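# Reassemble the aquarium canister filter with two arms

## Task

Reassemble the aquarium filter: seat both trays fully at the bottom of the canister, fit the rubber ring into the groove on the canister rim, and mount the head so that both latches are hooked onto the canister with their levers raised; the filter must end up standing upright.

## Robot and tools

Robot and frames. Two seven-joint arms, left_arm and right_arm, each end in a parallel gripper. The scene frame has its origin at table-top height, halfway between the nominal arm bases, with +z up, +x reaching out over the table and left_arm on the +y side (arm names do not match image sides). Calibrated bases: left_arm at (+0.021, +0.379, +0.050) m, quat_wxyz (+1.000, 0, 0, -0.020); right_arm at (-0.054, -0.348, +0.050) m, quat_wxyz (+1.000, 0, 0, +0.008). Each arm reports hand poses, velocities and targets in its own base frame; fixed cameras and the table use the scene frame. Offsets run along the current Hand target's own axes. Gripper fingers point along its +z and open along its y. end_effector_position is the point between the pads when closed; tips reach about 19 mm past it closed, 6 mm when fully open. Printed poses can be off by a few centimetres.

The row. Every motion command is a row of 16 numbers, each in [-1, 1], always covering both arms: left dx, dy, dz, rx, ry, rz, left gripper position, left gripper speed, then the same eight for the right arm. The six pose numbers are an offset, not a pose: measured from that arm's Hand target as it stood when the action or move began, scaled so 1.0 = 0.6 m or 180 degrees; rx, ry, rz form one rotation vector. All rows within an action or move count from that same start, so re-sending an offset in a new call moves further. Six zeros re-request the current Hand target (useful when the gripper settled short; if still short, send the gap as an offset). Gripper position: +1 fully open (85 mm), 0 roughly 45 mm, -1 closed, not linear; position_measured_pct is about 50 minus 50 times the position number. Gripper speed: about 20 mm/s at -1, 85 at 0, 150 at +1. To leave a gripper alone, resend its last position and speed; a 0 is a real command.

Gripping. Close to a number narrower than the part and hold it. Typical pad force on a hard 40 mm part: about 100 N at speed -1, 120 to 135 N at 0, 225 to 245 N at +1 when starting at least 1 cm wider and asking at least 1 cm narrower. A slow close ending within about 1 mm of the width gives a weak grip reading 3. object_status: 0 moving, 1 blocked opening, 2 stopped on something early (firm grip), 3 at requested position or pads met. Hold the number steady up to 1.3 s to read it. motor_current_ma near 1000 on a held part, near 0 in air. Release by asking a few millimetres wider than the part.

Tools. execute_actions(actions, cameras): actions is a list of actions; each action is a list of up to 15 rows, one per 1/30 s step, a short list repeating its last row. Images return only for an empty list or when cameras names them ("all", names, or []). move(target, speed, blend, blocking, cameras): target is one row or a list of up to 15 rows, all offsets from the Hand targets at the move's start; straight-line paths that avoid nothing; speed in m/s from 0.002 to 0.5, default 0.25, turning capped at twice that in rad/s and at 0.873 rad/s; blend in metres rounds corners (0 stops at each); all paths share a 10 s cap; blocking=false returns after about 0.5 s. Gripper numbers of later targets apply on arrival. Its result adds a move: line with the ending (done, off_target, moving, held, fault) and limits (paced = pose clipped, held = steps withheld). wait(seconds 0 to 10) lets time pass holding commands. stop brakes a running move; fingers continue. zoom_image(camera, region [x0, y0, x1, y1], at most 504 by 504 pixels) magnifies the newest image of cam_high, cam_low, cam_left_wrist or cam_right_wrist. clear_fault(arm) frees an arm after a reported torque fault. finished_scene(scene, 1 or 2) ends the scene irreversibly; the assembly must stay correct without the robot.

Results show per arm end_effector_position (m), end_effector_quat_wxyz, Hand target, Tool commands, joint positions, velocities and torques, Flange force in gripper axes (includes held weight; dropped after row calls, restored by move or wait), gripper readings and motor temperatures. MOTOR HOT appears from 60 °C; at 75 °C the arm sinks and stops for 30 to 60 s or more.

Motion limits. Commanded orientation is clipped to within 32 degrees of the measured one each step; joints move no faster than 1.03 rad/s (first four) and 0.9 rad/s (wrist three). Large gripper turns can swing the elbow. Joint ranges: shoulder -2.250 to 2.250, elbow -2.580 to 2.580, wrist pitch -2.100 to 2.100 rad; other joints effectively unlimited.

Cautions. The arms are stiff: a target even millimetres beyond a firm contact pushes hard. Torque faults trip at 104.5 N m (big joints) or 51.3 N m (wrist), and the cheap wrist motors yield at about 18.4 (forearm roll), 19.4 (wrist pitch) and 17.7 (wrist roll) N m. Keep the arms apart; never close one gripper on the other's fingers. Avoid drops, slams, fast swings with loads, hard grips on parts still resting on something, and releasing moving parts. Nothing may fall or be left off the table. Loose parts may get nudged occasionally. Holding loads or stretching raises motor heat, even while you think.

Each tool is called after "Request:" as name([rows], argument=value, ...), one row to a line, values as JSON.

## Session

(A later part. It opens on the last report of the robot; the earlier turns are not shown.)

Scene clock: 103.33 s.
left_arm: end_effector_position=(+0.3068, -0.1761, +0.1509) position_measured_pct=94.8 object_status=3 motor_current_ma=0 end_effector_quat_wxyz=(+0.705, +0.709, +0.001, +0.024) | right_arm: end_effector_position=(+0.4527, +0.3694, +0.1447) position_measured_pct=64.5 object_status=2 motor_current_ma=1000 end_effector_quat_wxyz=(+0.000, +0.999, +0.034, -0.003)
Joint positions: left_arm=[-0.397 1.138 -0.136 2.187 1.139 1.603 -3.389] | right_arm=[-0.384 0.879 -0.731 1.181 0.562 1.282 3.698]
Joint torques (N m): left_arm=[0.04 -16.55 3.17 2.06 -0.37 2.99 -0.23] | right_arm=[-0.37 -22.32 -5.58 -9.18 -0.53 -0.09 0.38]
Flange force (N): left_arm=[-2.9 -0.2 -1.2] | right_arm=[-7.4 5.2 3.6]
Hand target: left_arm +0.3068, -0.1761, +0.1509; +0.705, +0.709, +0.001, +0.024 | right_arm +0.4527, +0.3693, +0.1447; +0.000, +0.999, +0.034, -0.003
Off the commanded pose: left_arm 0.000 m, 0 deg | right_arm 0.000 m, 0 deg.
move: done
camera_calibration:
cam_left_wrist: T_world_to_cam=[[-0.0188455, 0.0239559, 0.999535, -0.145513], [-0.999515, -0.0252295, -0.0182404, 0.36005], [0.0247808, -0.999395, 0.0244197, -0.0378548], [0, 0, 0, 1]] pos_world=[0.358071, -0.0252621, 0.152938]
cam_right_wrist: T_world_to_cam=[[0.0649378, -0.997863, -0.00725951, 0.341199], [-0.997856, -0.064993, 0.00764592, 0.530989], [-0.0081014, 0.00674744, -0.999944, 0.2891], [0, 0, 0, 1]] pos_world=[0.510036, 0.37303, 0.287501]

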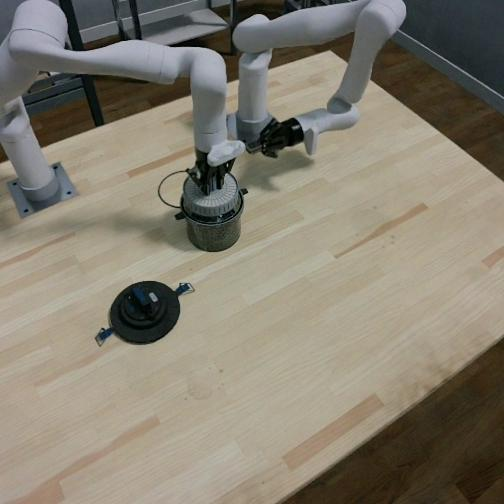

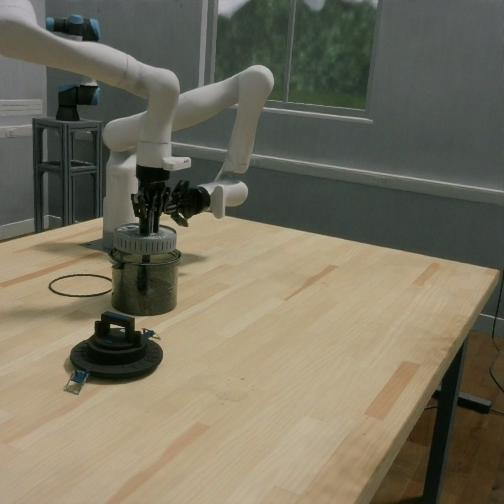

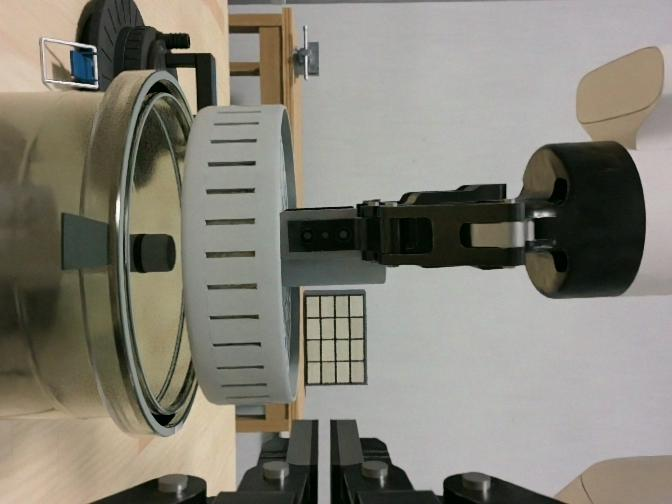

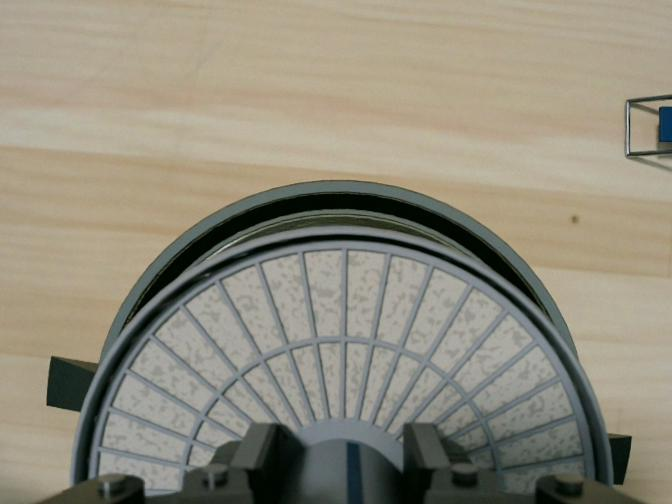

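Request:
move(target=[0,0,0,0,0,0,-0.9,0, 0.0012,-0.0017,0.025,0,0,0,-0.5,-1], speed=0.03, cameras=["all"])

Request:
zoom_image(camera="cam_left_wrist", region=[0, 40, 400, 450])

Request:
zoom_image(camera="cam_low", region=[70, 180, 220, 330])

Request:
zoom_image(camera="cam_high", region=[150, 150, 270, 260])

Scene clock: 104.87 s.
left_arm: end_effector_position=(+0.3068, -0.1761, +0.1509) position_measured_pct=94.8 object_status=3 motor_current_ma=0 end_effector_quat_wxyz=(+0.705, +0.709, +0.001, +0.024) | right_arm: end_effector_position=(+0.4533, +0.3704, +0.1297) position_measured_pct=64.5 object_status=2 motor_current_ma=1000 end_effector_quat_wxyz=(+0.000, +0.999, +0.034, -0.003)
Joint positions: left_arm=[-0.397 1.138 -0.136 2.187 1.139 1.603 -3.389] | right_arm=[-0.386 0.897 -0.724 1.196 0.573 1.252 3.689]
Joint torques (N m): left_arm=[0.05 -16.53 3.03 2.09 -0.35 3.01 -0.3] | right_arm=[-0.4 -22.65 -5.66 -8.77 -0.46 0.05 0.43]
Flange force (N): left_arm=[-2.5 -0.1 -1.2] | right_arm=[-6.4 4.4 3.6]
Hand target: left_arm +0.3068, -0.1761, +0.1509; +0.705, +0.709, +0.001, +0.024 | right_arm +0.4533, +0.3704, +0.1297; +0.000, +0.999, +0.034, -0.003
Off the commanded pose: left_arm 0.000 m, 0 deg | right_arm 0.000 m, 0 deg.
move: done
camera_calibration:
cam_left_wrist: T_world_to_cam=[[-0.0188455, 0.0239559, 0.999535, -0.145513], [-0.999515, -0.0252295, -0.0182404, 0.36005], [0.0247808, -0.999395, 0.0244197, -0.0378548], [0, 0, 0, 1]] pos_world=[0.358071, -0.0252621, 0.152938]
cam_right_wrist: T_world_to_cam=[[0.0649378, -0.997863, -0.00725951, 0.342149], [-0.997856, -0.064993, 0.00764592, 0.531773], [-0.0081014, 0.00674744, -0.999944, 0.274099], [0, 0, 0, 1]] pos_world=[0.510636, 0.37413, 0.272501]

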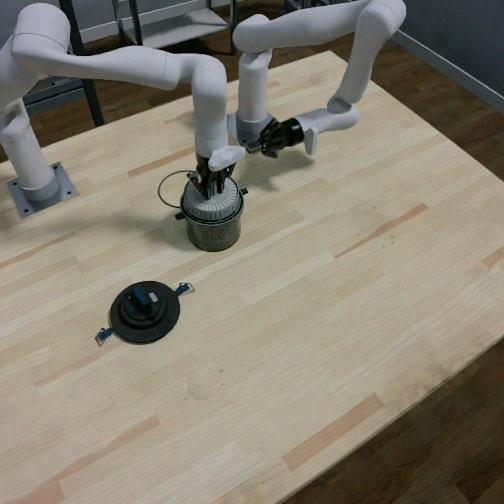

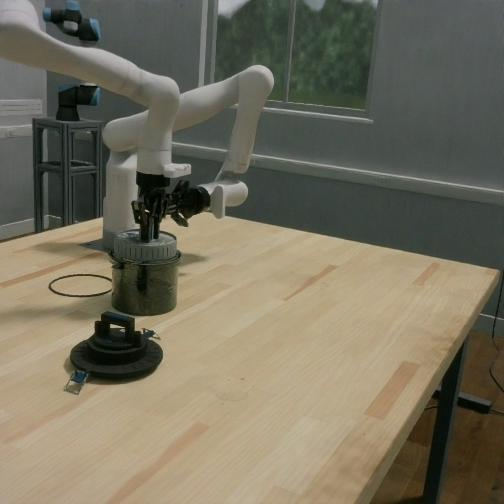

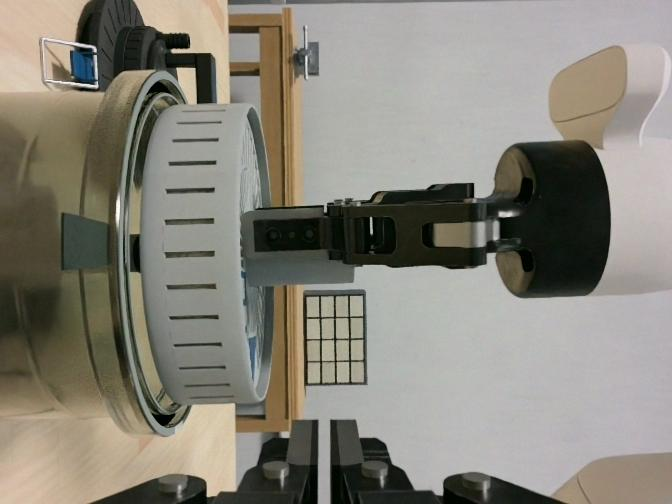

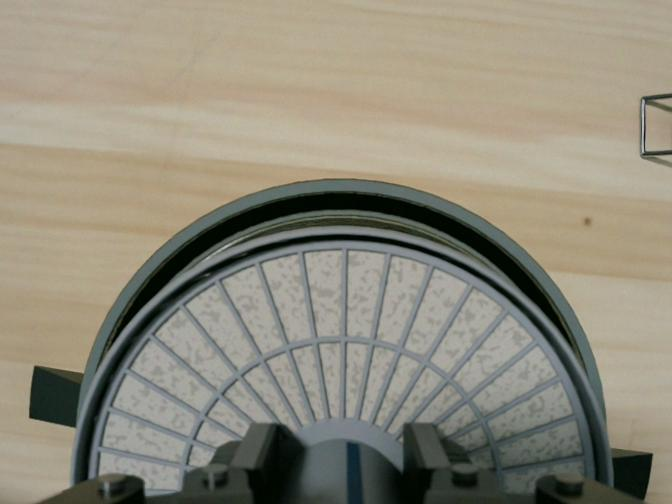

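Scaled by 1.229.

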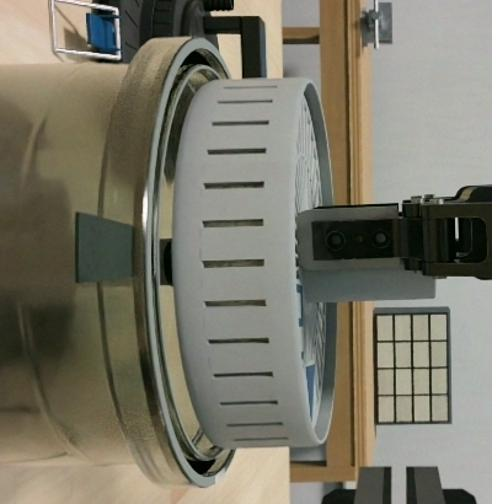

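Scaled by 3.360.

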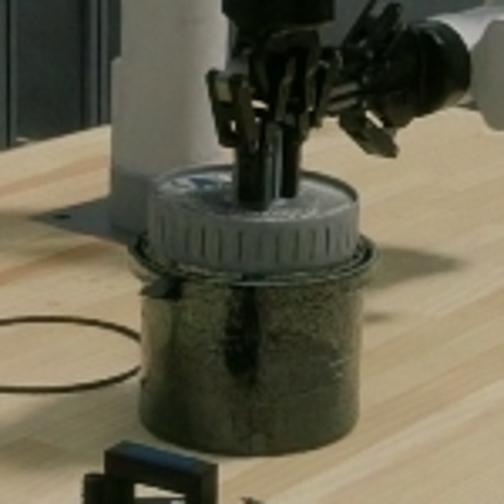

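Scaled by 4.200.

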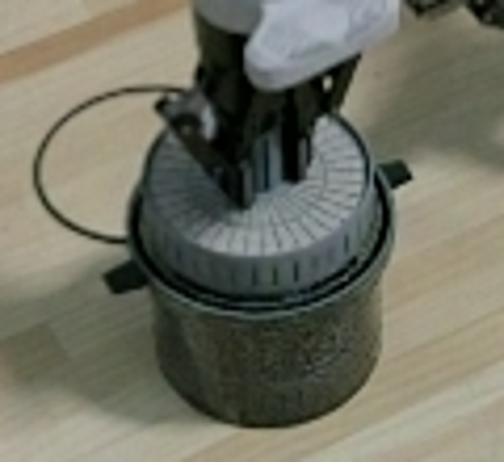

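Request:
move(target=[0,0,0,0,0,0,-0.9,0, 0.0004,-0.0008,0.0167,0,0,0,-0.5,-1], speed=0.03)

Request:
move(target=[0,0,0,0,0,0,-0.9,0, 0,0,0.0083,0,0,0,-0.5,-1], speed=0.02, cameras=["all"])

Request:
zoom_image(camera="cam_left_wrist", region=[0, 40, 400, 450])

Request:
zoom_image(camera="cam_low", region=[70, 180, 220, 330])

Scene clock: 106.17 s.
left_arm: end_effector_position=(+0.3068, -0.1761, +0.1509) position_measured_pct=94.8 object_status=3 motor_current_ma=0 end_effector_quat_wxyz=(+0.705, +0.709, +0.001, +0.024) | right_arm: end_effector_position=(+0.4534, +0.3708, +0.1193) position_measured_pct=64.5 object_status=2 motor_current_ma=1000 end_effector_quat_wxyz=(+0.000, +0.999, +0.034, -0.003)
Joint positions: left_arm=[-0.397 1.138 -0.136 2.187 1.139 1.603 -3.389] | right_arm=[-0.387 0.91 -0.719 1.207 0.58 1.231 3.683]
Joint velocities: left_arm=[within noise] | right_arm=[0 -0.007 -0.001 0 -0.003 0.001 0]
Joint torques (N m): left_arm=[0 -16.57 3.15 2.06 -0.35 2.92 -0.28] | right_arm=[-0.45 -22.88 -5.72 -8.95 -0.47 -0.17 0.42]
Flange force (N): left_arm=[-2.6 -0.1 -1.3] | right_arm=[-6.8 4.8 3.5]
Hand target: left_arm +0.3068, -0.1761, +0.1509; +0.705, +0.709, +0.001, +0.024 | right_arm +0.4535, +0.3709, +0.1196; +0.000, +0.999, +0.034, -0.003
Off the commanded pose: left_arm 0.000 m, 0 deg | right_arm 0.000 m, 0 deg.
move: done

Scene clock: 106.87 s.
left_arm: end_effector_position=(+0.3068, -0.1761, +0.1509) position_measured_pct=94.8 object_status=3 motor_current_ma=0 end_effector_quat_wxyz=(+0.705, +0.709, +0.001, +0.024) | right_arm: end_effector_position=(+0.4534, +0.3709, +0.1147) position_measured_pct=64.5 object_status=2 motor_current_ma=1000 end_effector_quat_wxyz=(+0.000, +0.999, +0.034, -0.003)
Joint positions: left_arm=[-0.397 1.138 -0.136 2.187 1.139 1.603 -3.389] | right_arm=[-0.387 0.915 -0.717 1.212 0.583 1.221 3.68]
Joint torques (N m): left_arm=[-0.03 -16.66 3.02 2 -0.39 2.97 -0.25] | right_arm=[-0.48 -22.52 -5.84 -8.42 -0.54 0 0.31]
Flange force (N): left_arm=[-2.8 -0.4 -0.8] | right_arm=[-5.6 4.3 2.8]
Hand target: left_arm +0.3068, -0.1761, +0.1509; +0.705, +0.709, +0.001, +0.024 | right_arm +0.4534, +0.3709, +0.1147; +0.000, +0.999, +0.034, -0.003
Off the commanded pose: left_arm 0.000 m, 0 deg | right_arm 0.000 m, 0 deg.
move: done
camera_calibration:
cam_left_wrist: T_world_to_cam=[[-0.0188455, 0.0239559, 0.999535, -0.145513], [-0.999515, -0.0252295, -0.0182404, 0.36005], [0.0247808, -0.999395, 0.0244197, -0.0378548], [0, 0, 0, 1]] pos_world=[0.358071, -0.0252621, 0.152938]
cam_right_wrist: T_world_to_cam=[[0.0649378, -0.997863, -0.00725951, 0.342532], [-0.997856, -0.064993, 0.00764592, 0.53202], [-0.0081014, 0.00674744, -0.999944, 0.259097], [0, 0, 0, 1]] pos_world=[0.510736, 0.37463, 0.257501]

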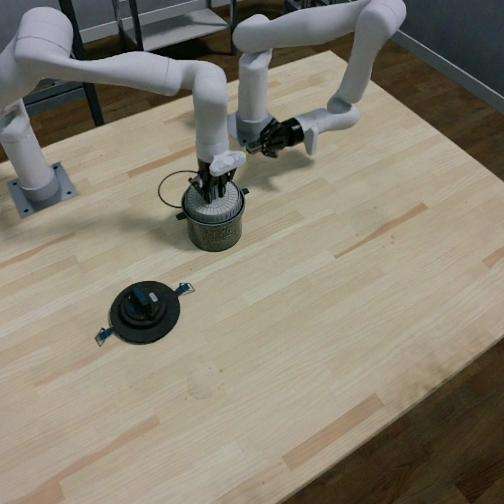

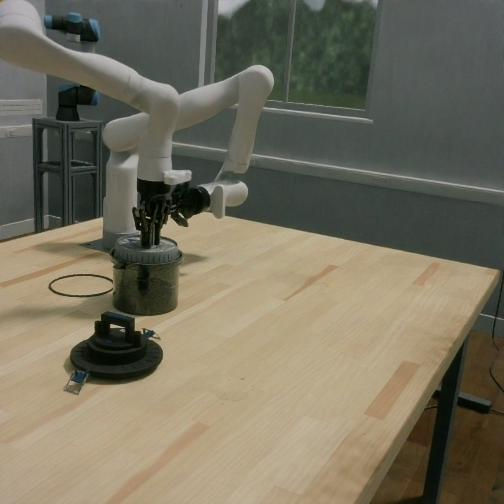

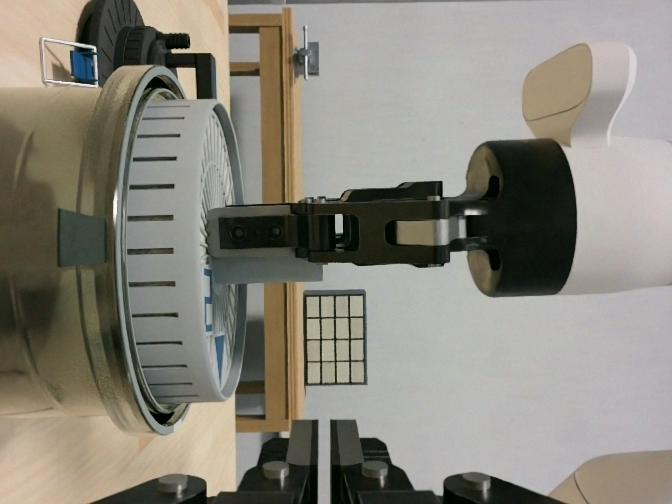

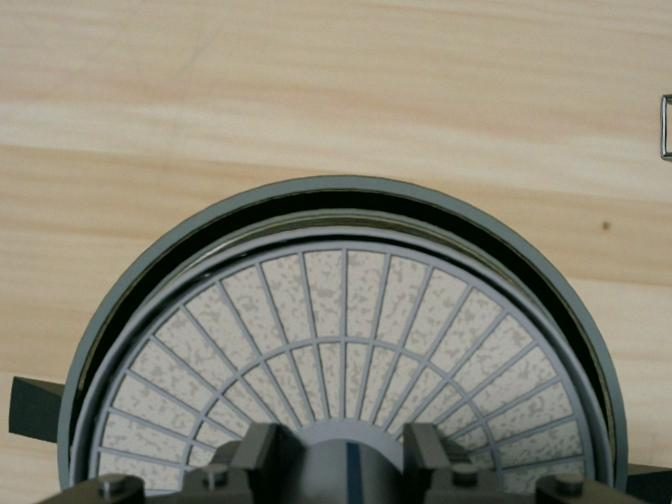

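Scaled by 1.229.

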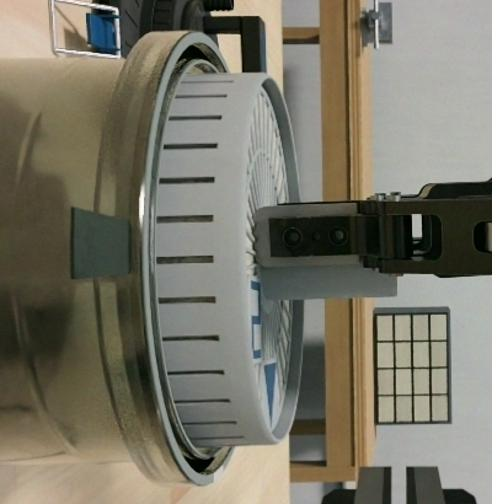

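Scaled by 3.360.

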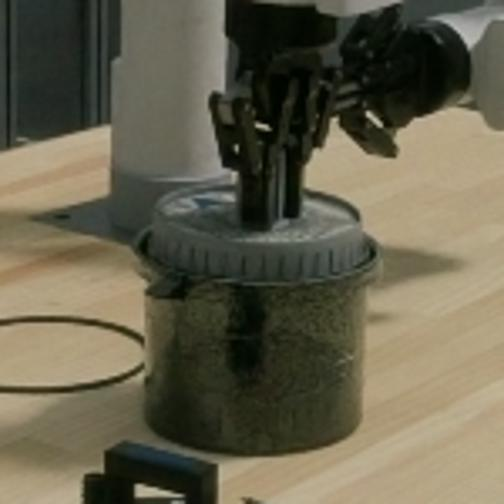

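Request:
move(target=[0,0,0,0,0,0,-0.9,0, 0,0,0.0075,0,0,0,-0.5,-1], speed=0.02)

Request:
move(target=[0,0,0,0,0,0,-0.9,0, 0,0,0.0067,0,0,0,-0.5,-1], speed=0.02, cameras=["all"])

Scene clock: 108.37 s.
left_arm: end_effector_position=(+0.3068, -0.1761, +0.1509) position_measured_pct=94.8 object_status=3 motor_current_ma=0 end_effector_quat_wxyz=(+0.705, +0.709, +0.001, +0.024) | right_arm: end_effector_position=(+0.4534, +0.3709, +0.1102) position_measured_pct=64.5 object_status=2 motor_current_ma=1000 end_effector_quat_wxyz=(+0.000, +0.999, +0.034, -0.003)
Joint positions: left_arm=[-0.397 1.138 -0.136 2.187 1.139 1.603 -3.389] | right_arm=[-0.387 0.92 -0.715 1.217 0.587 1.212 3.677]
Joint torques (N m): left_arm=[-0.01 -16.54 3.13 2.04 -0.41 3.01 -0.24] | right_arm=[-0.5 -22.38 -5.72 -8.4 -0.47 0.1 0.34]
Flange force (N): left_arm=[-2.8 -0.1 -0.9] | right_arm=[-6.2 4.7 2.7]
Hand target: left_arm +0.3068, -0.1761, +0.1509; +0.705, +0.709, +0.001, +0.024 | right_arm +0.4534, +0.3709, +0.1102; +0.000, +0.999, +0.034, -0.003
Off the commanded pose: left_arm 0.000 m, 0 deg | right_arm 0.000 m, 0 deg.
move: done

Scene clock: 109.07 s.
left_arm: end_effector_position=(+0.3068, -0.1761, +0.1509) position_measured_pct=94.8 object_status=3 motor_current_ma=0 end_effector_quat_wxyz=(+0.705, +0.709, +0.001, +0.024) | right_arm: end_effector_position=(+0.4534, +0.3709, +0.1062) position_measured_pct=64.5 object_status=2 motor_current_ma=1000 end_effector_quat_wxyz=(+0.000, +0.999, +0.034, -0.003)
Joint positions: left_arm=[-0.397 1.138 -0.136 2.187 1.139 1.603 -3.389] | right_arm=[-0.388 0.925 -0.713 1.222 0.59 1.203 3.675]
Joint torques (N m): left_arm=[0.06 -16.59 3.13 2.03 -0.43 2.94 -0.33] | right_arm=[-0.52 -22.34 -5.8 -8.33 -0.63 -0.11 0.39]
Flange force (N): left_arm=[-2.5 -0.1 -1.1] | right_arm=[-5.9 4.4 2.3]
Hand target: left_arm +0.3068, -0.1761, +0.1509; +0.705, +0.709, +0.001, +0.024 | right_arm +0.4534, +0.3709, +0.1061; +0.000, +0.999, +0.034, -0.003
Off the commanded pose: left_arm 0.000 m, 0 deg | right_arm 0.000 m, 0 deg.
move: done
camera_calibration:
cam_left_wrist: T_world_to_cam=[[-0.0188455, 0.0239559, 0.999535, -0.145513], [-0.999515, -0.0252295, -0.0182404, 0.36005], [0.0247808, -0.999395, 0.0244197, -0.0378548], [0, 0, 0, 1]] pos_world=[0.358071, -0.0252621, 0.152938]
cam_right_wrist: T_world_to_cam=[[0.0649378, -0.997863, -0.00725951, 0.342471], [-0.997856, -0.064993, 0.00764592, 0.532085], [-0.0081014, 0.00674744, -0.999944, 0.250597], [0, 0, 0, 1]] pos_world=[0.510736, 0.37463, 0.249001]

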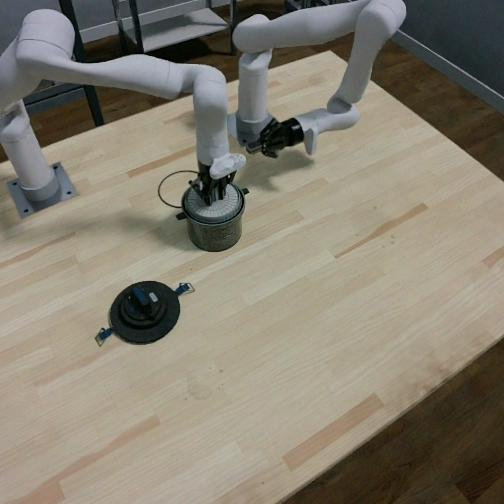

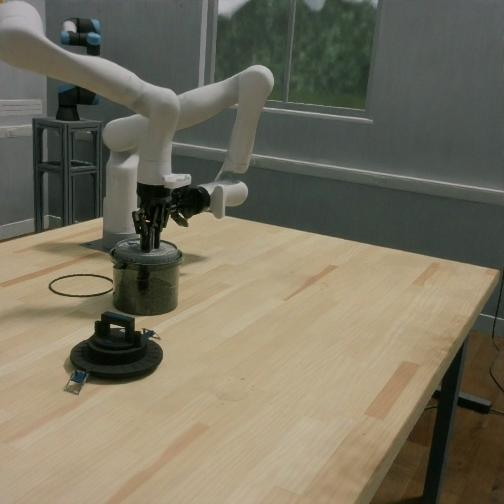

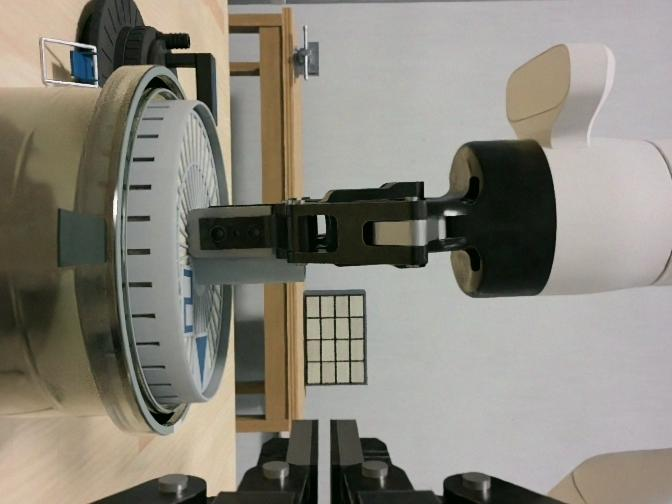

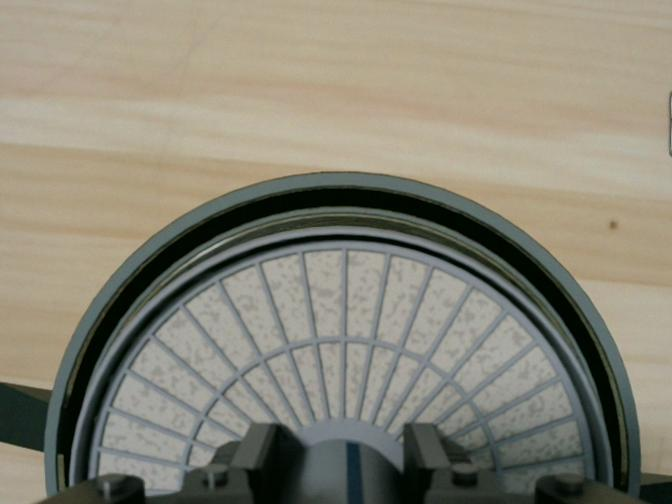

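Request:
move(target=[0,0,0,0,0,0,-0.9,0, 0,0,0.0083,0,0,0,-0.5,-1], speed=0.02)

Request:
move(target=[0,0,0,0,0,0,-0.9,0, 0,0,0.0067,0,0,0,-0.5,-1], speed=0.02)

Scene clock: 110.27 s.
left_arm: end_effector_position=(+0.3068, -0.1761, +0.1509) position_measured_pct=94.8 object_status=3 motor_current_ma=0 end_effector_quat_wxyz=(+0.705, +0.709, +0.001, +0.024) | right_arm: end_effector_position=(+0.4533, +0.3709, +0.1012) position_measured_pct=64.5 object_status=2 motor_current_ma=1000 end_effector_quat_wxyz=(+0.000, +0.999, +0.034, -0.003)
Joint positions: left_arm=[-0.397 1.138 -0.136 2.187 1.139 1.603 -3.389] | right_arm=[-0.388 0.931 -0.71 1.227 0.594 1.193 3.672]
Joint torques (N m): left_arm=[-0.01 -16.55 3.11 2.08 -0.43 2.99 -0.23] | right_arm=[-0.51 -22.65 -5.84 -8.21 -0.57 -0.4 0.37]
Flange force (N): left_arm=[-2.6 -0.2 -0.9] | right_arm=[-4.6 3.5 1.9]
Hand target: left_arm +0.3068, -0.1761, +0.1509; +0.705, +0.709, +0.001, +0.024 | right_arm +0.4533, +0.3709, +0.1011; +0.000, +0.999, +0.034, -0.003
Off the commanded pose: left_arm 0.000 m, 0 deg | right_arm 0.000 m, 0 deg.
move: done

Scene clock: 110.97 s.
left_arm: end_effector_position=(+0.3068, -0.1761, +0.1509) position_measured_pct=94.8 object_status=3 motor_current_ma=0 end_effector_quat_wxyz=(+0.705, +0.709, +0.001, +0.024) | right_arm: end_effector_position=(+0.4533, +0.3709, +0.0972) position_measured_pct=64.5 object_status=2 motor_current_ma=1000 end_effector_quat_wxyz=(+0.000, +0.999, +0.034, -0.003)
Joint positions: left_arm=[-0.397 1.138 -0.136 2.187 1.139 1.603 -3.389] | right_arm=[-0.388 0.936 -0.708 1.231 0.597 1.185 3.669]
Joint torques (N m): left_arm=[0.04 -16.55 3.1 2.01 -0.36 2.98 -0.27] | right_arm=[-0.52 -22.38 -5.82 -8.18 -0.49 -0.19 0.38]
Flange force (N): left_arm=[-2.8 0.0 -1.1] | right_arm=[-5.6 4.2 1.9]
Hand target: left_arm +0.3068, -0.1761, +0.1509; +0.705, +0.709, +0.001, +0.024 | right_arm +0.4533, +0.3709, +0.0971; +0.000, +0.999, +0.034, -0.003
Off the commanded pose: left_arm 0.000 m, 0 deg | right_arm 0.000 m, 0 deg.
move: done

Request:
move(target=[0,0,0,0,0,0,-0.9,0, 0,0,0.0083,0,0,0,-0.5,-1], speed=0.02)

Request:
move(target=[0,0,0,0,0,0,-0.9,0, 0,0,0.0067,0,0,0,-0.5,-1], speed=0.02, cameras=["all"])

Scene clock: 112.13 s.
left_arm: end_effector_position=(+0.3068, -0.1761, +0.1509) position_measured_pct=94.8 object_status=3 motor_current_ma=0 end_effector_quat_wxyz=(+0.705, +0.709, +0.001, +0.024) | right_arm: end_effector_position=(+0.4533, +0.3709, +0.0922) position_measured_pct=64.5 object_status=2 motor_current_ma=1000 end_effector_quat_wxyz=(+0.000, +0.999, +0.034, -0.003)
Joint positions: left_arm=[-0.397 1.138 -0.136 2.187 1.139 1.603 -3.389] | right_arm=[-0.389 0.942 -0.706 1.236 0.6 1.175 3.666]
Joint torques (N m): left_arm=[0.06 -16.48 3.09 2.07 -0.41 2.99 -0.31] | right_arm=[-0.54 -22.95 -5.84 -8.2 -0.4 -0.05 0.31]
Flange force (N): left_arm=[-2.4 0.1 -1.1] | right_arm=[-5.1 4.1 2.7]
Hand target: left_arm +0.3068, -0.1761, +0.1509; +0.705, +0.709, +0.001, +0.024 | right_arm +0.4533, +0.3709, +0.0922; +0.000, +0.999, +0.034, -0.003
Off the commanded pose: left_arm 0.000 m, 0 deg | right_arm 0.000 m, 0 deg.
move: done

Scene clock: 112.83 s.
left_arm: end_effector_position=(+0.3068, -0.1761, +0.1509) position_measured_pct=94.8 object_status=3 motor_current_ma=0 end_effector_quat_wxyz=(+0.705, +0.709, +0.001, +0.024) | right_arm: end_effector_position=(+0.4533, +0.3709, +0.0882) position_measured_pct=64.5 object_status=2 motor_current_ma=1000 end_effector_quat_wxyz=(+0.000, +0.999, +0.034, -0.003)
Joint positions: left_arm=[-0.397 1.138 -0.136 2.187 1.139 1.603 -3.389] | right_arm=[-0.389 0.947 -0.704 1.24 0.604 1.167 3.664]
Joint torques (N m): left_arm=[-0.06 -16.55 3.14 1.97 -0.41 2.98 -0.29] | right_arm=[-0.53 -22.72 -5.84 -7.93 -0.62 0.03 0.37]
Flange force (N): left_arm=[-2.7 0.0 -0.8] | right_arm=[-4.9 3.8 2.5]
Hand target: left_arm +0.3068, -0.1761, +0.1509; +0.705, +0.709, +0.001, +0.024 | right_arm +0.4533, +0.3709, +0.0881; +0.000, +0.999, +0.034, -0.003
Off the commanded pose: left_arm 0.000 m, 0 deg | right_arm 0.000 m, 0 deg.
move: done
camera_calibration:
cam_left_wrist: T_world_to_cam=[[-0.0188455, 0.0239559, 0.999535, -0.145513], [-0.999515, -0.0252295, -0.0182404, 0.36005], [0.0247808, -0.999395, 0.0244197, -0.0378548], [0, 0, 0, 1]] pos_world=[0.358071, -0.0252621, 0.152938]
cam_right_wrist: T_world_to_cam=[[0.0649378, -0.997863, -0.00725951, 0.342347], [-0.997856, -0.064993, 0.00764592, 0.532123], [-0.0081014, 0.00674744, -0.999944, 0.232598], [0, 0, 0, 1]] pos_world=[0.510636, 0.37463, 0.231001]

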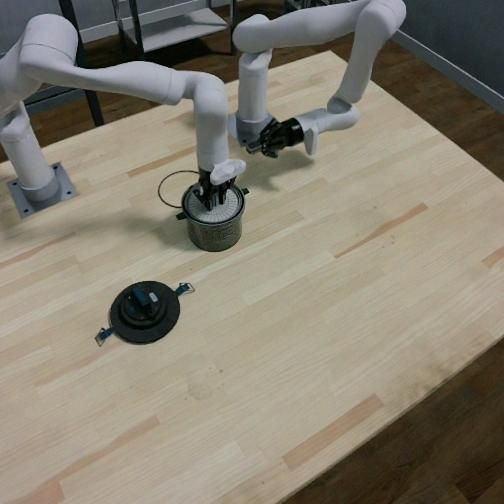

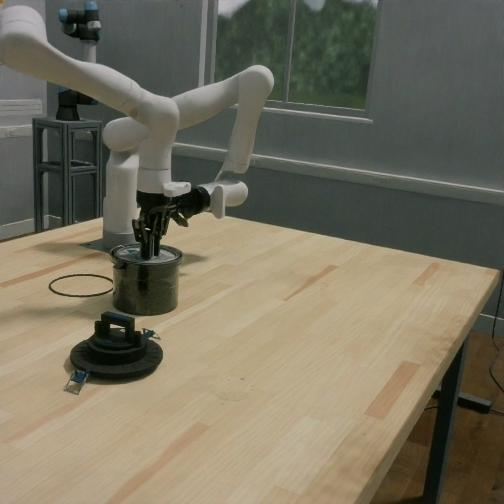

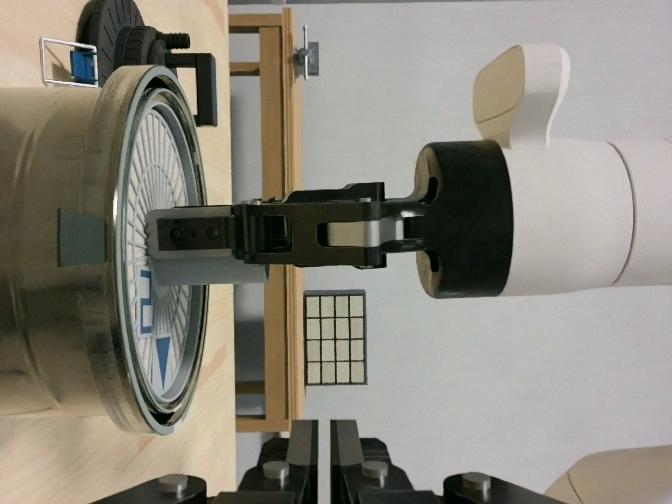

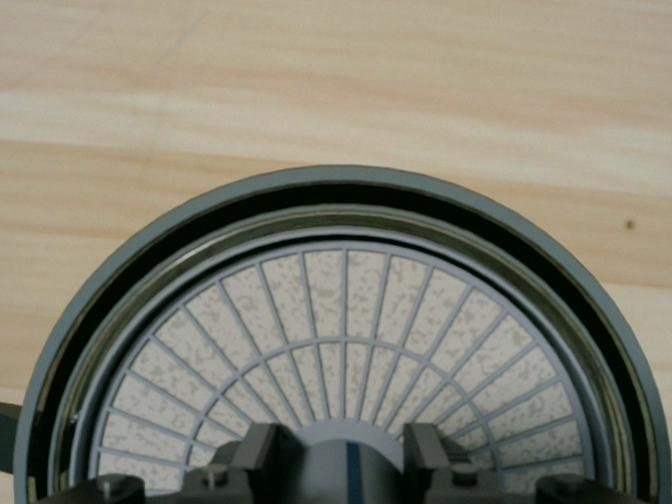

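Request:
move(target=[0,0,0,0,0,0,-0.9,0, 0,0,0.0067,0,0,0,-0.5,-1], speed=0.02)

Request:
move(target=[0,0,0,0,0,0,-0.9,0, 0,0,0.0067,0,0,0,-0.5,-1], speed=0.02)

Request:
move(target=[0,0,0,0,0,0,-0.9,0, 0,0,0.0058,0,0,0,-0.5,-1], speed=0.02)

Scene clock: 113.97 s.
left_arm: end_effector_position=(+0.3068, -0.1761, +0.1509) position_measured_pct=94.8 object_status=3 motor_current_ma=0 end_effector_quat_wxyz=(+0.705, +0.709, +0.001, +0.024) | right_arm: end_effector_position=(+0.4532, +0.3709, +0.0842) position_measured_pct=64.5 object_status=2 motor_current_ma=1000 end_effector_quat_wxyz=(+0.000, +0.999, +0.034, -0.003)
Joint positions: left_arm=[-0.397 1.138 -0.136 2.187 1.139 1.603 -3.389] | right_arm=[-0.39 0.952 -0.702 1.244 0.607 1.159 3.662]
Joint torques (N m): left_arm=[-0.01 -16.62 3.09 2.16 -0.4 2.94 -0.25] | right_arm=[-0.51 -22.09 -5.91 -8.25 -0.44 -0.11 0.35]
Flange force (N): left_arm=[-2.3 -0.5 -1.1] | right_arm=[-7.0 5.2 1.6]
Hand target: left_arm +0.3068, -0.1761, +0.1509; +0.705, +0.709, +0.001, +0.024 | right_arm +0.4532, +0.3709, +0.0841; +0.000, +0.999, +0.034, -0.003
Off the commanded pose: left_arm 0.000 m, 0 deg | right_arm 0.000 m, 0 deg.
move: done

Scene clock: 114.67 s.
left_arm: end_effector_position=(+0.3068, -0.1761, +0.1509) position_measured_pct=94.8 object_status=3 motor_current_ma=0 end_effector_quat_wxyz=(+0.705, +0.709, +0.001, +0.024) | right_arm: end_effector_position=(+0.4532, +0.3709, +0.0801) position_measured_pct=64.5 object_status=2 motor_current_ma=1000 end_effector_quat_wxyz=(+0.000, +0.999, +0.034, -0.003)
Joint positions: left_arm=[-0.397 1.138 -0.136 2.187 1.139 1.603 -3.389] | right_arm=[-0.39 0.957 -0.699 1.248 0.61 1.151 3.659]
Joint torques (N m): left_arm=[0.01 -16.65 3.15 2.04 -0.41 2.96 -0.29] | right_arm=[-0.52 -22.67 -5.85 -8.11 -0.57 -0.04 0.35]
Flange force (N): left_arm=[-2.6 -0.3 -1.1] | right_arm=[-5.9 4.5 2.4]
Hand target: left_arm +0.3068, -0.1761, +0.1509; +0.705, +0.709, +0.001, +0.024 | right_arm +0.4532, +0.3709, +0.0801; +0.000, +0.999, +0.034, -0.003
Off the commanded pose: left_arm 0.000 m, 0 deg | right_arm 0.000 m, 0 deg.
move: done

Scene clock: 115.37 s.
left_arm: end_effector_position=(+0.3068, -0.1761, +0.1509) position_measured_pct=94.8 object_status=3 motor_current_ma=0 end_effector_quat_wxyz=(+0.705, +0.709, +0.001, +0.024) | right_arm: end_effector_position=(+0.4532, +0.3709, +0.0766) position_measured_pct=64.5 object_status=2 motor_current_ma=1000 end_effector_quat_wxyz=(+0.000, +0.999, +0.034, -0.003)
Joint positions: left_arm=[-0.397 1.138 -0.136 2.187 1.139 1.603 -3.389] | right_arm=[-0.391 0.962 -0.697 1.251 0.613 1.144 3.657]
Joint torques (N m): left_arm=[0.02 -16.59 3.11 2.12 -0.4 3.02 -0.25] | right_arm=[-0.5 -22.65 -5.8 -7.94 -0.55 0.13 0.43]
Flange force (N): left_arm=[-2.6 -0.4 -1.1] | right_arm=[-6.0 4.3 2.5]
Hand target: left_arm +0.3068, -0.1761, +0.1509; +0.705, +0.709, +0.001, +0.024 | right_arm +0.4532, +0.3709, +0.0766; +0.000, +0.999, +0.034, -0.003
Off the commanded pose: left_arm 0.000 m, 0 deg | right_arm 0.000 m, 0 deg.
move: done

Request:
move(target=[0,0,0,0,0,0,-0.9,0, 0,0,0.0067,0,0,0,-0.5,-1], speed=0.02)

Request:
move(target=[0,0,0,0,0,0,-0.9,0, 0,0,0.0067,0,0,0,-0.5,-1], speed=0.02)

Request:
move(target=[0,0,0,0,0,0,-0.9,0, 0,0,0.0058,0,0,0,-0.5,-1], speed=0.02, cameras=["all"])

Scene clock: 116.47 s.
left_arm: end_effector_position=(+0.3068, -0.1761, +0.1509) position_measured_pct=94.8 object_status=3 motor_current_ma=0 end_effector_quat_wxyz=(+0.705, +0.709, +0.001, +0.024) | right_arm: end_effector_position=(+0.4532, +0.3709, +0.0726) position_measured_pct=64.5 object_status=2 motor_current_ma=1000 end_effector_quat_wxyz=(+0.000, +0.999, +0.034, -0.003)
Joint positions: left_arm=[-0.397 1.138 -0.136 2.187 1.139 1.603 -3.389] | right_arm=[-0.391 0.967 -0.695 1.254 0.616 1.136 3.655]
Joint torques (N m): left_arm=[-0.02 -16.57 3.1 2.09 -0.44 2.96 -0.27] | right_arm=[-0.52 -22.66 -5.75 -8.03 -0.6 -0.09 0.38]
Flange force (N): left_arm=[-2.4 -0.2 -0.9] | right_arm=[-6.0 4.5 2.1]
Hand target: left_arm +0.3068, -0.1761, +0.1509; +0.705, +0.709, +0.001, +0.024 | right_arm +0.4532, +0.3709, +0.0726; +0.000, +0.999, +0.034, -0.003
Off the commanded pose: left_arm 0.000 m, 0 deg | right_arm 0.000 m, 0 deg.
move: done

Scene clock: 117.17 s.
left_arm: end_effector_position=(+0.3068, -0.1761, +0.1509) position_measured_pct=94.8 object_status=3 motor_current_ma=0 end_effector_quat_wxyz=(+0.705, +0.709, +0.001, +0.024) | right_arm: end_effector_position=(+0.4532, +0.3709, +0.0686) position_measured_pct=64.5 object_status=2 motor_current_ma=1000 end_effector_quat_wxyz=(+0.000, +0.999, +0.034, -0.003)
Joint positions: left_arm=[-0.397 1.138 -0.136 2.187 1.139 1.603 -3.389] | right_arm=[-0.392 0.972 -0.693 1.257 0.619 1.129 3.652]
Joint torques (N m): left_arm=[-0.01 -16.65 3.14 1.96 -0.4 2.97 -0.26] | right_arm=[-0.52 -22.7 -5.87 -8.08 -0.64 -0.09 0.43]
Flange force (N): left_arm=[-3.0 -0.2 -0.9] | right_arm=[-6.4 4.7 2.3]
Hand target: left_arm +0.3068, -0.1761, +0.1509; +0.705, +0.709, +0.001, +0.024 | right_arm +0.4532, +0.3709, +0.0686; +0.000, +0.999, +0.034, -0.003
Off the commanded pose: left_arm 0.000 m, 0 deg | right_arm 0.000 m, 0 deg.
move: done

Scene clock: 117.87 s.
left_arm: end_effector_position=(+0.3068, -0.1761, +0.1509) position_measured_pct=94.8 object_status=3 motor_current_ma=0 end_effector_quat_wxyz=(+0.705, +0.709, +0.001, +0.024) | right_arm: end_effector_position=(+0.4531, +0.3709, +0.0651) position_measured_pct=64.5 object_status=2 motor_current_ma=1000 end_effector_quat_wxyz=(+0.000, +0.999, +0.034, -0.003)
Joint positions: left_arm=[-0.397 1.138 -0.136 2.187 1.139 1.603 -3.389] | right_arm=[-0.392 0.977 -0.691 1.26 0.622 1.122 3.65]
Joint torques (N m): left_arm=[-0.07 -16.48 3.11 2 -0.38 3 -0.3] | right_arm=[-0.51 -22.44 -5.88 -7.9 -0.53 -0.22 0.4]
Flange force (N): left_arm=[-2.6 0.2 -0.9] | right_arm=[-6.0 4.5 1.4]
Hand target: left_arm +0.3068, -0.1761, +0.1509; +0.705, +0.709, +0.001, +0.024 | right_arm +0.4531, +0.3709, +0.0651; +0.000, +0.999, +0.034, -0.003
Off the commanded pose: left_arm 0.000 m, 0 deg | right_arm 0.000 m, 0 deg.
move: done
camera_calibration:
cam_left_wrist: T_world_to_cam=[[-0.0188455, 0.0239559, 0.999535, -0.145513], [-0.999515, -0.0252295, -0.0182404, 0.36005], [0.0247808, -0.999395, 0.0244197, -0.0378548], [0, 0, 0, 1]] pos_world=[0.358071, -0.0252621, 0.152938]
cam_right_wrist: T_world_to_cam=[[0.0649378, -0.997863, -0.00725951, 0.342185], [-0.997856, -0.064993, 0.00764592, 0.5322], [-0.0081014, 0.00674744, -0.999944, 0.209498], [0, 0, 0, 1]] pos_world=[0.510536, 0.37463, 0.207901]

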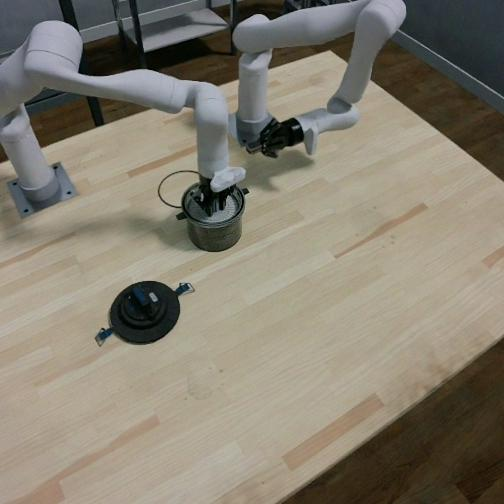

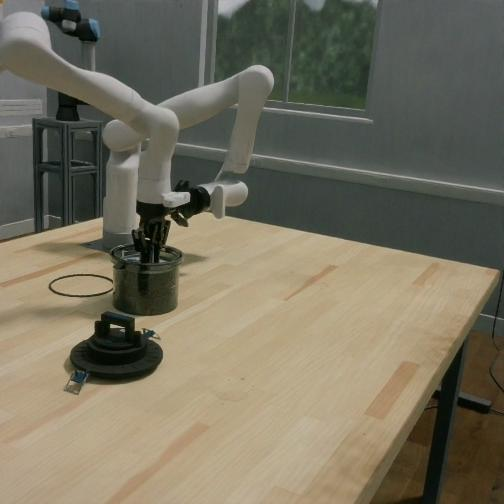

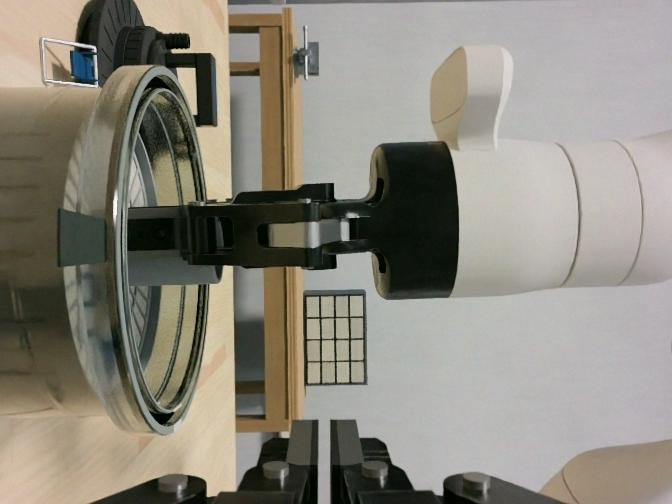

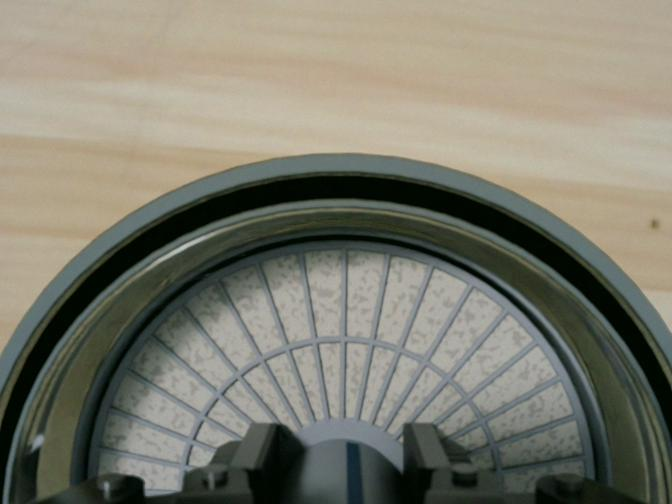

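Request:
move(target=[0,0,0,0,0,0,-0.9,0, 0,0,0.0058,0,0,0,-0.5,-1], speed=0.02)

Request:
move(target=[0,0,0,0,0,0,-0.9,0, 0,0,0.0058,0,0,0,-0.5,-1], speed=0.02)

Request:
move(target=[0,0,0,0,0,0,-0.9,0, 0,0,0.005,0,0,0,-0.5,-1], speed=0.02)

Scene clock: 119.40 s.
left_arm: end_effector_position=(+0.3068, -0.1761, +0.1509) position_measured_pct=94.8 object_status=3 motor_current_ma=0 end_effector_quat_wxyz=(+0.705, +0.709, +0.001, +0.024) | right_arm: end_effector_position=(+0.4531, +0.3708, +0.0617) position_measured_pct=64.5 object_status=2 motor_current_ma=1000 end_effector_quat_wxyz=(+0.000, +0.999, +0.034, -0.003)
Joint positions: left_arm=[-0.397 1.138 -0.136 2.187 1.139 1.603 -3.389] | right_arm=[-0.393 0.981 -0.689 1.262 0.625 1.115 3.648]
Joint torques (N m): left_arm=[-0.04 -16.48 3.12 2.04 -0.34 2.95 -0.31] | right_arm=[-0.5 -22.54 -5.94 -7.79 -0.55 0 0.34]
Flange force (N): left_arm=[-2.5 0.2 -1.1] | right_arm=[-5.9 4.5 1.9]
Hand target: left_arm +0.3068, -0.1761, +0.1509; +0.705, +0.709, +0.001, +0.024 | right_arm +0.4531, +0.3708, +0.0616; +0.000, +0.999, +0.034, -0.003
Off the commanded pose: left_arm 0.000 m, 0 deg | right_arm 0.000 m, 0 deg.
move: done

Scene clock: 120.10 s.
left_arm: end_effector_position=(+0.3068, -0.1761, +0.1509) position_measured_pct=94.8 object_status=3 motor_current_ma=0 end_effector_quat_wxyz=(+0.705, +0.709, +0.001, +0.024) | right_arm: end_effector_position=(+0.4531, +0.3709, +0.0582) position_measured_pct=64.5 object_status=2 motor_current_ma=1000 end_effector_quat_wxyz=(+0.000, +0.999, +0.034, -0.003)
Joint positions: left_arm=[-0.397 1.138 -0.136 2.187 1.139 1.603 -3.389] | right_arm=[-0.394 0.986 -0.687 1.265 0.628 1.109 3.646]
Joint torques (N m): left_arm=[0.04 -16.64 3.12 2.04 -0.39 2.98 -0.27] | right_arm=[-0.52 -22.63 -5.85 -7.96 -0.59 -0.04 0.43]
Flange force (N): left_arm=[-2.7 -0.3 -1.1] | right_arm=[-6.7 4.9 2.0]
Hand target: left_arm +0.3068, -0.1761, +0.1509; +0.705, +0.709, +0.001, +0.024 | right_arm +0.4531, +0.3709, +0.0581; +0.000, +0.999, +0.034, -0.003
Off the commanded pose: left_arm 0.000 m, 0 deg | right_arm 0.000 m, 0 deg.
move: done

Scene clock: 120.80 s.
left_arm: end_effector_position=(+0.3068, -0.1761, +0.1509) position_measured_pct=94.8 object_status=3 motor_current_ma=0 end_effector_quat_wxyz=(+0.705, +0.709, +0.001, +0.024) | right_arm: end_effector_position=(+0.4531, +0.3709, +0.0552) position_measured_pct=64.5 object_status=2 motor_current_ma=1000 end_effector_quat_wxyz=(+0.000, +0.999, +0.034, -0.003)
Joint positions: left_arm=[-0.397 1.138 -0.136 2.187 1.139 1.603 -3.389] | right_arm=[-0.394 0.99 -0.685 1.267 0.63 1.103 3.645]
Joint torques (N m): left_arm=[-0.04 -16.53 3.08 2.01 -0.41 2.98 -0.27] | right_arm=[-0.49 -22.86 -5.82 -7.82 -0.54 -0.05 0.39]
Flange force (N): left_arm=[-2.6 0.0 -0.8] | right_arm=[-5.9 4.3 2.1]
Hand target: left_arm +0.3068, -0.1761, +0.1509; +0.705, +0.709, +0.001, +0.024 | right_arm +0.4531, +0.3709, +0.0551; +0.000, +0.999, +0.034, -0.003
Off the commanded pose: left_arm 0.000 m, 0 deg | right_arm 0.000 m, 0 deg.
move: done


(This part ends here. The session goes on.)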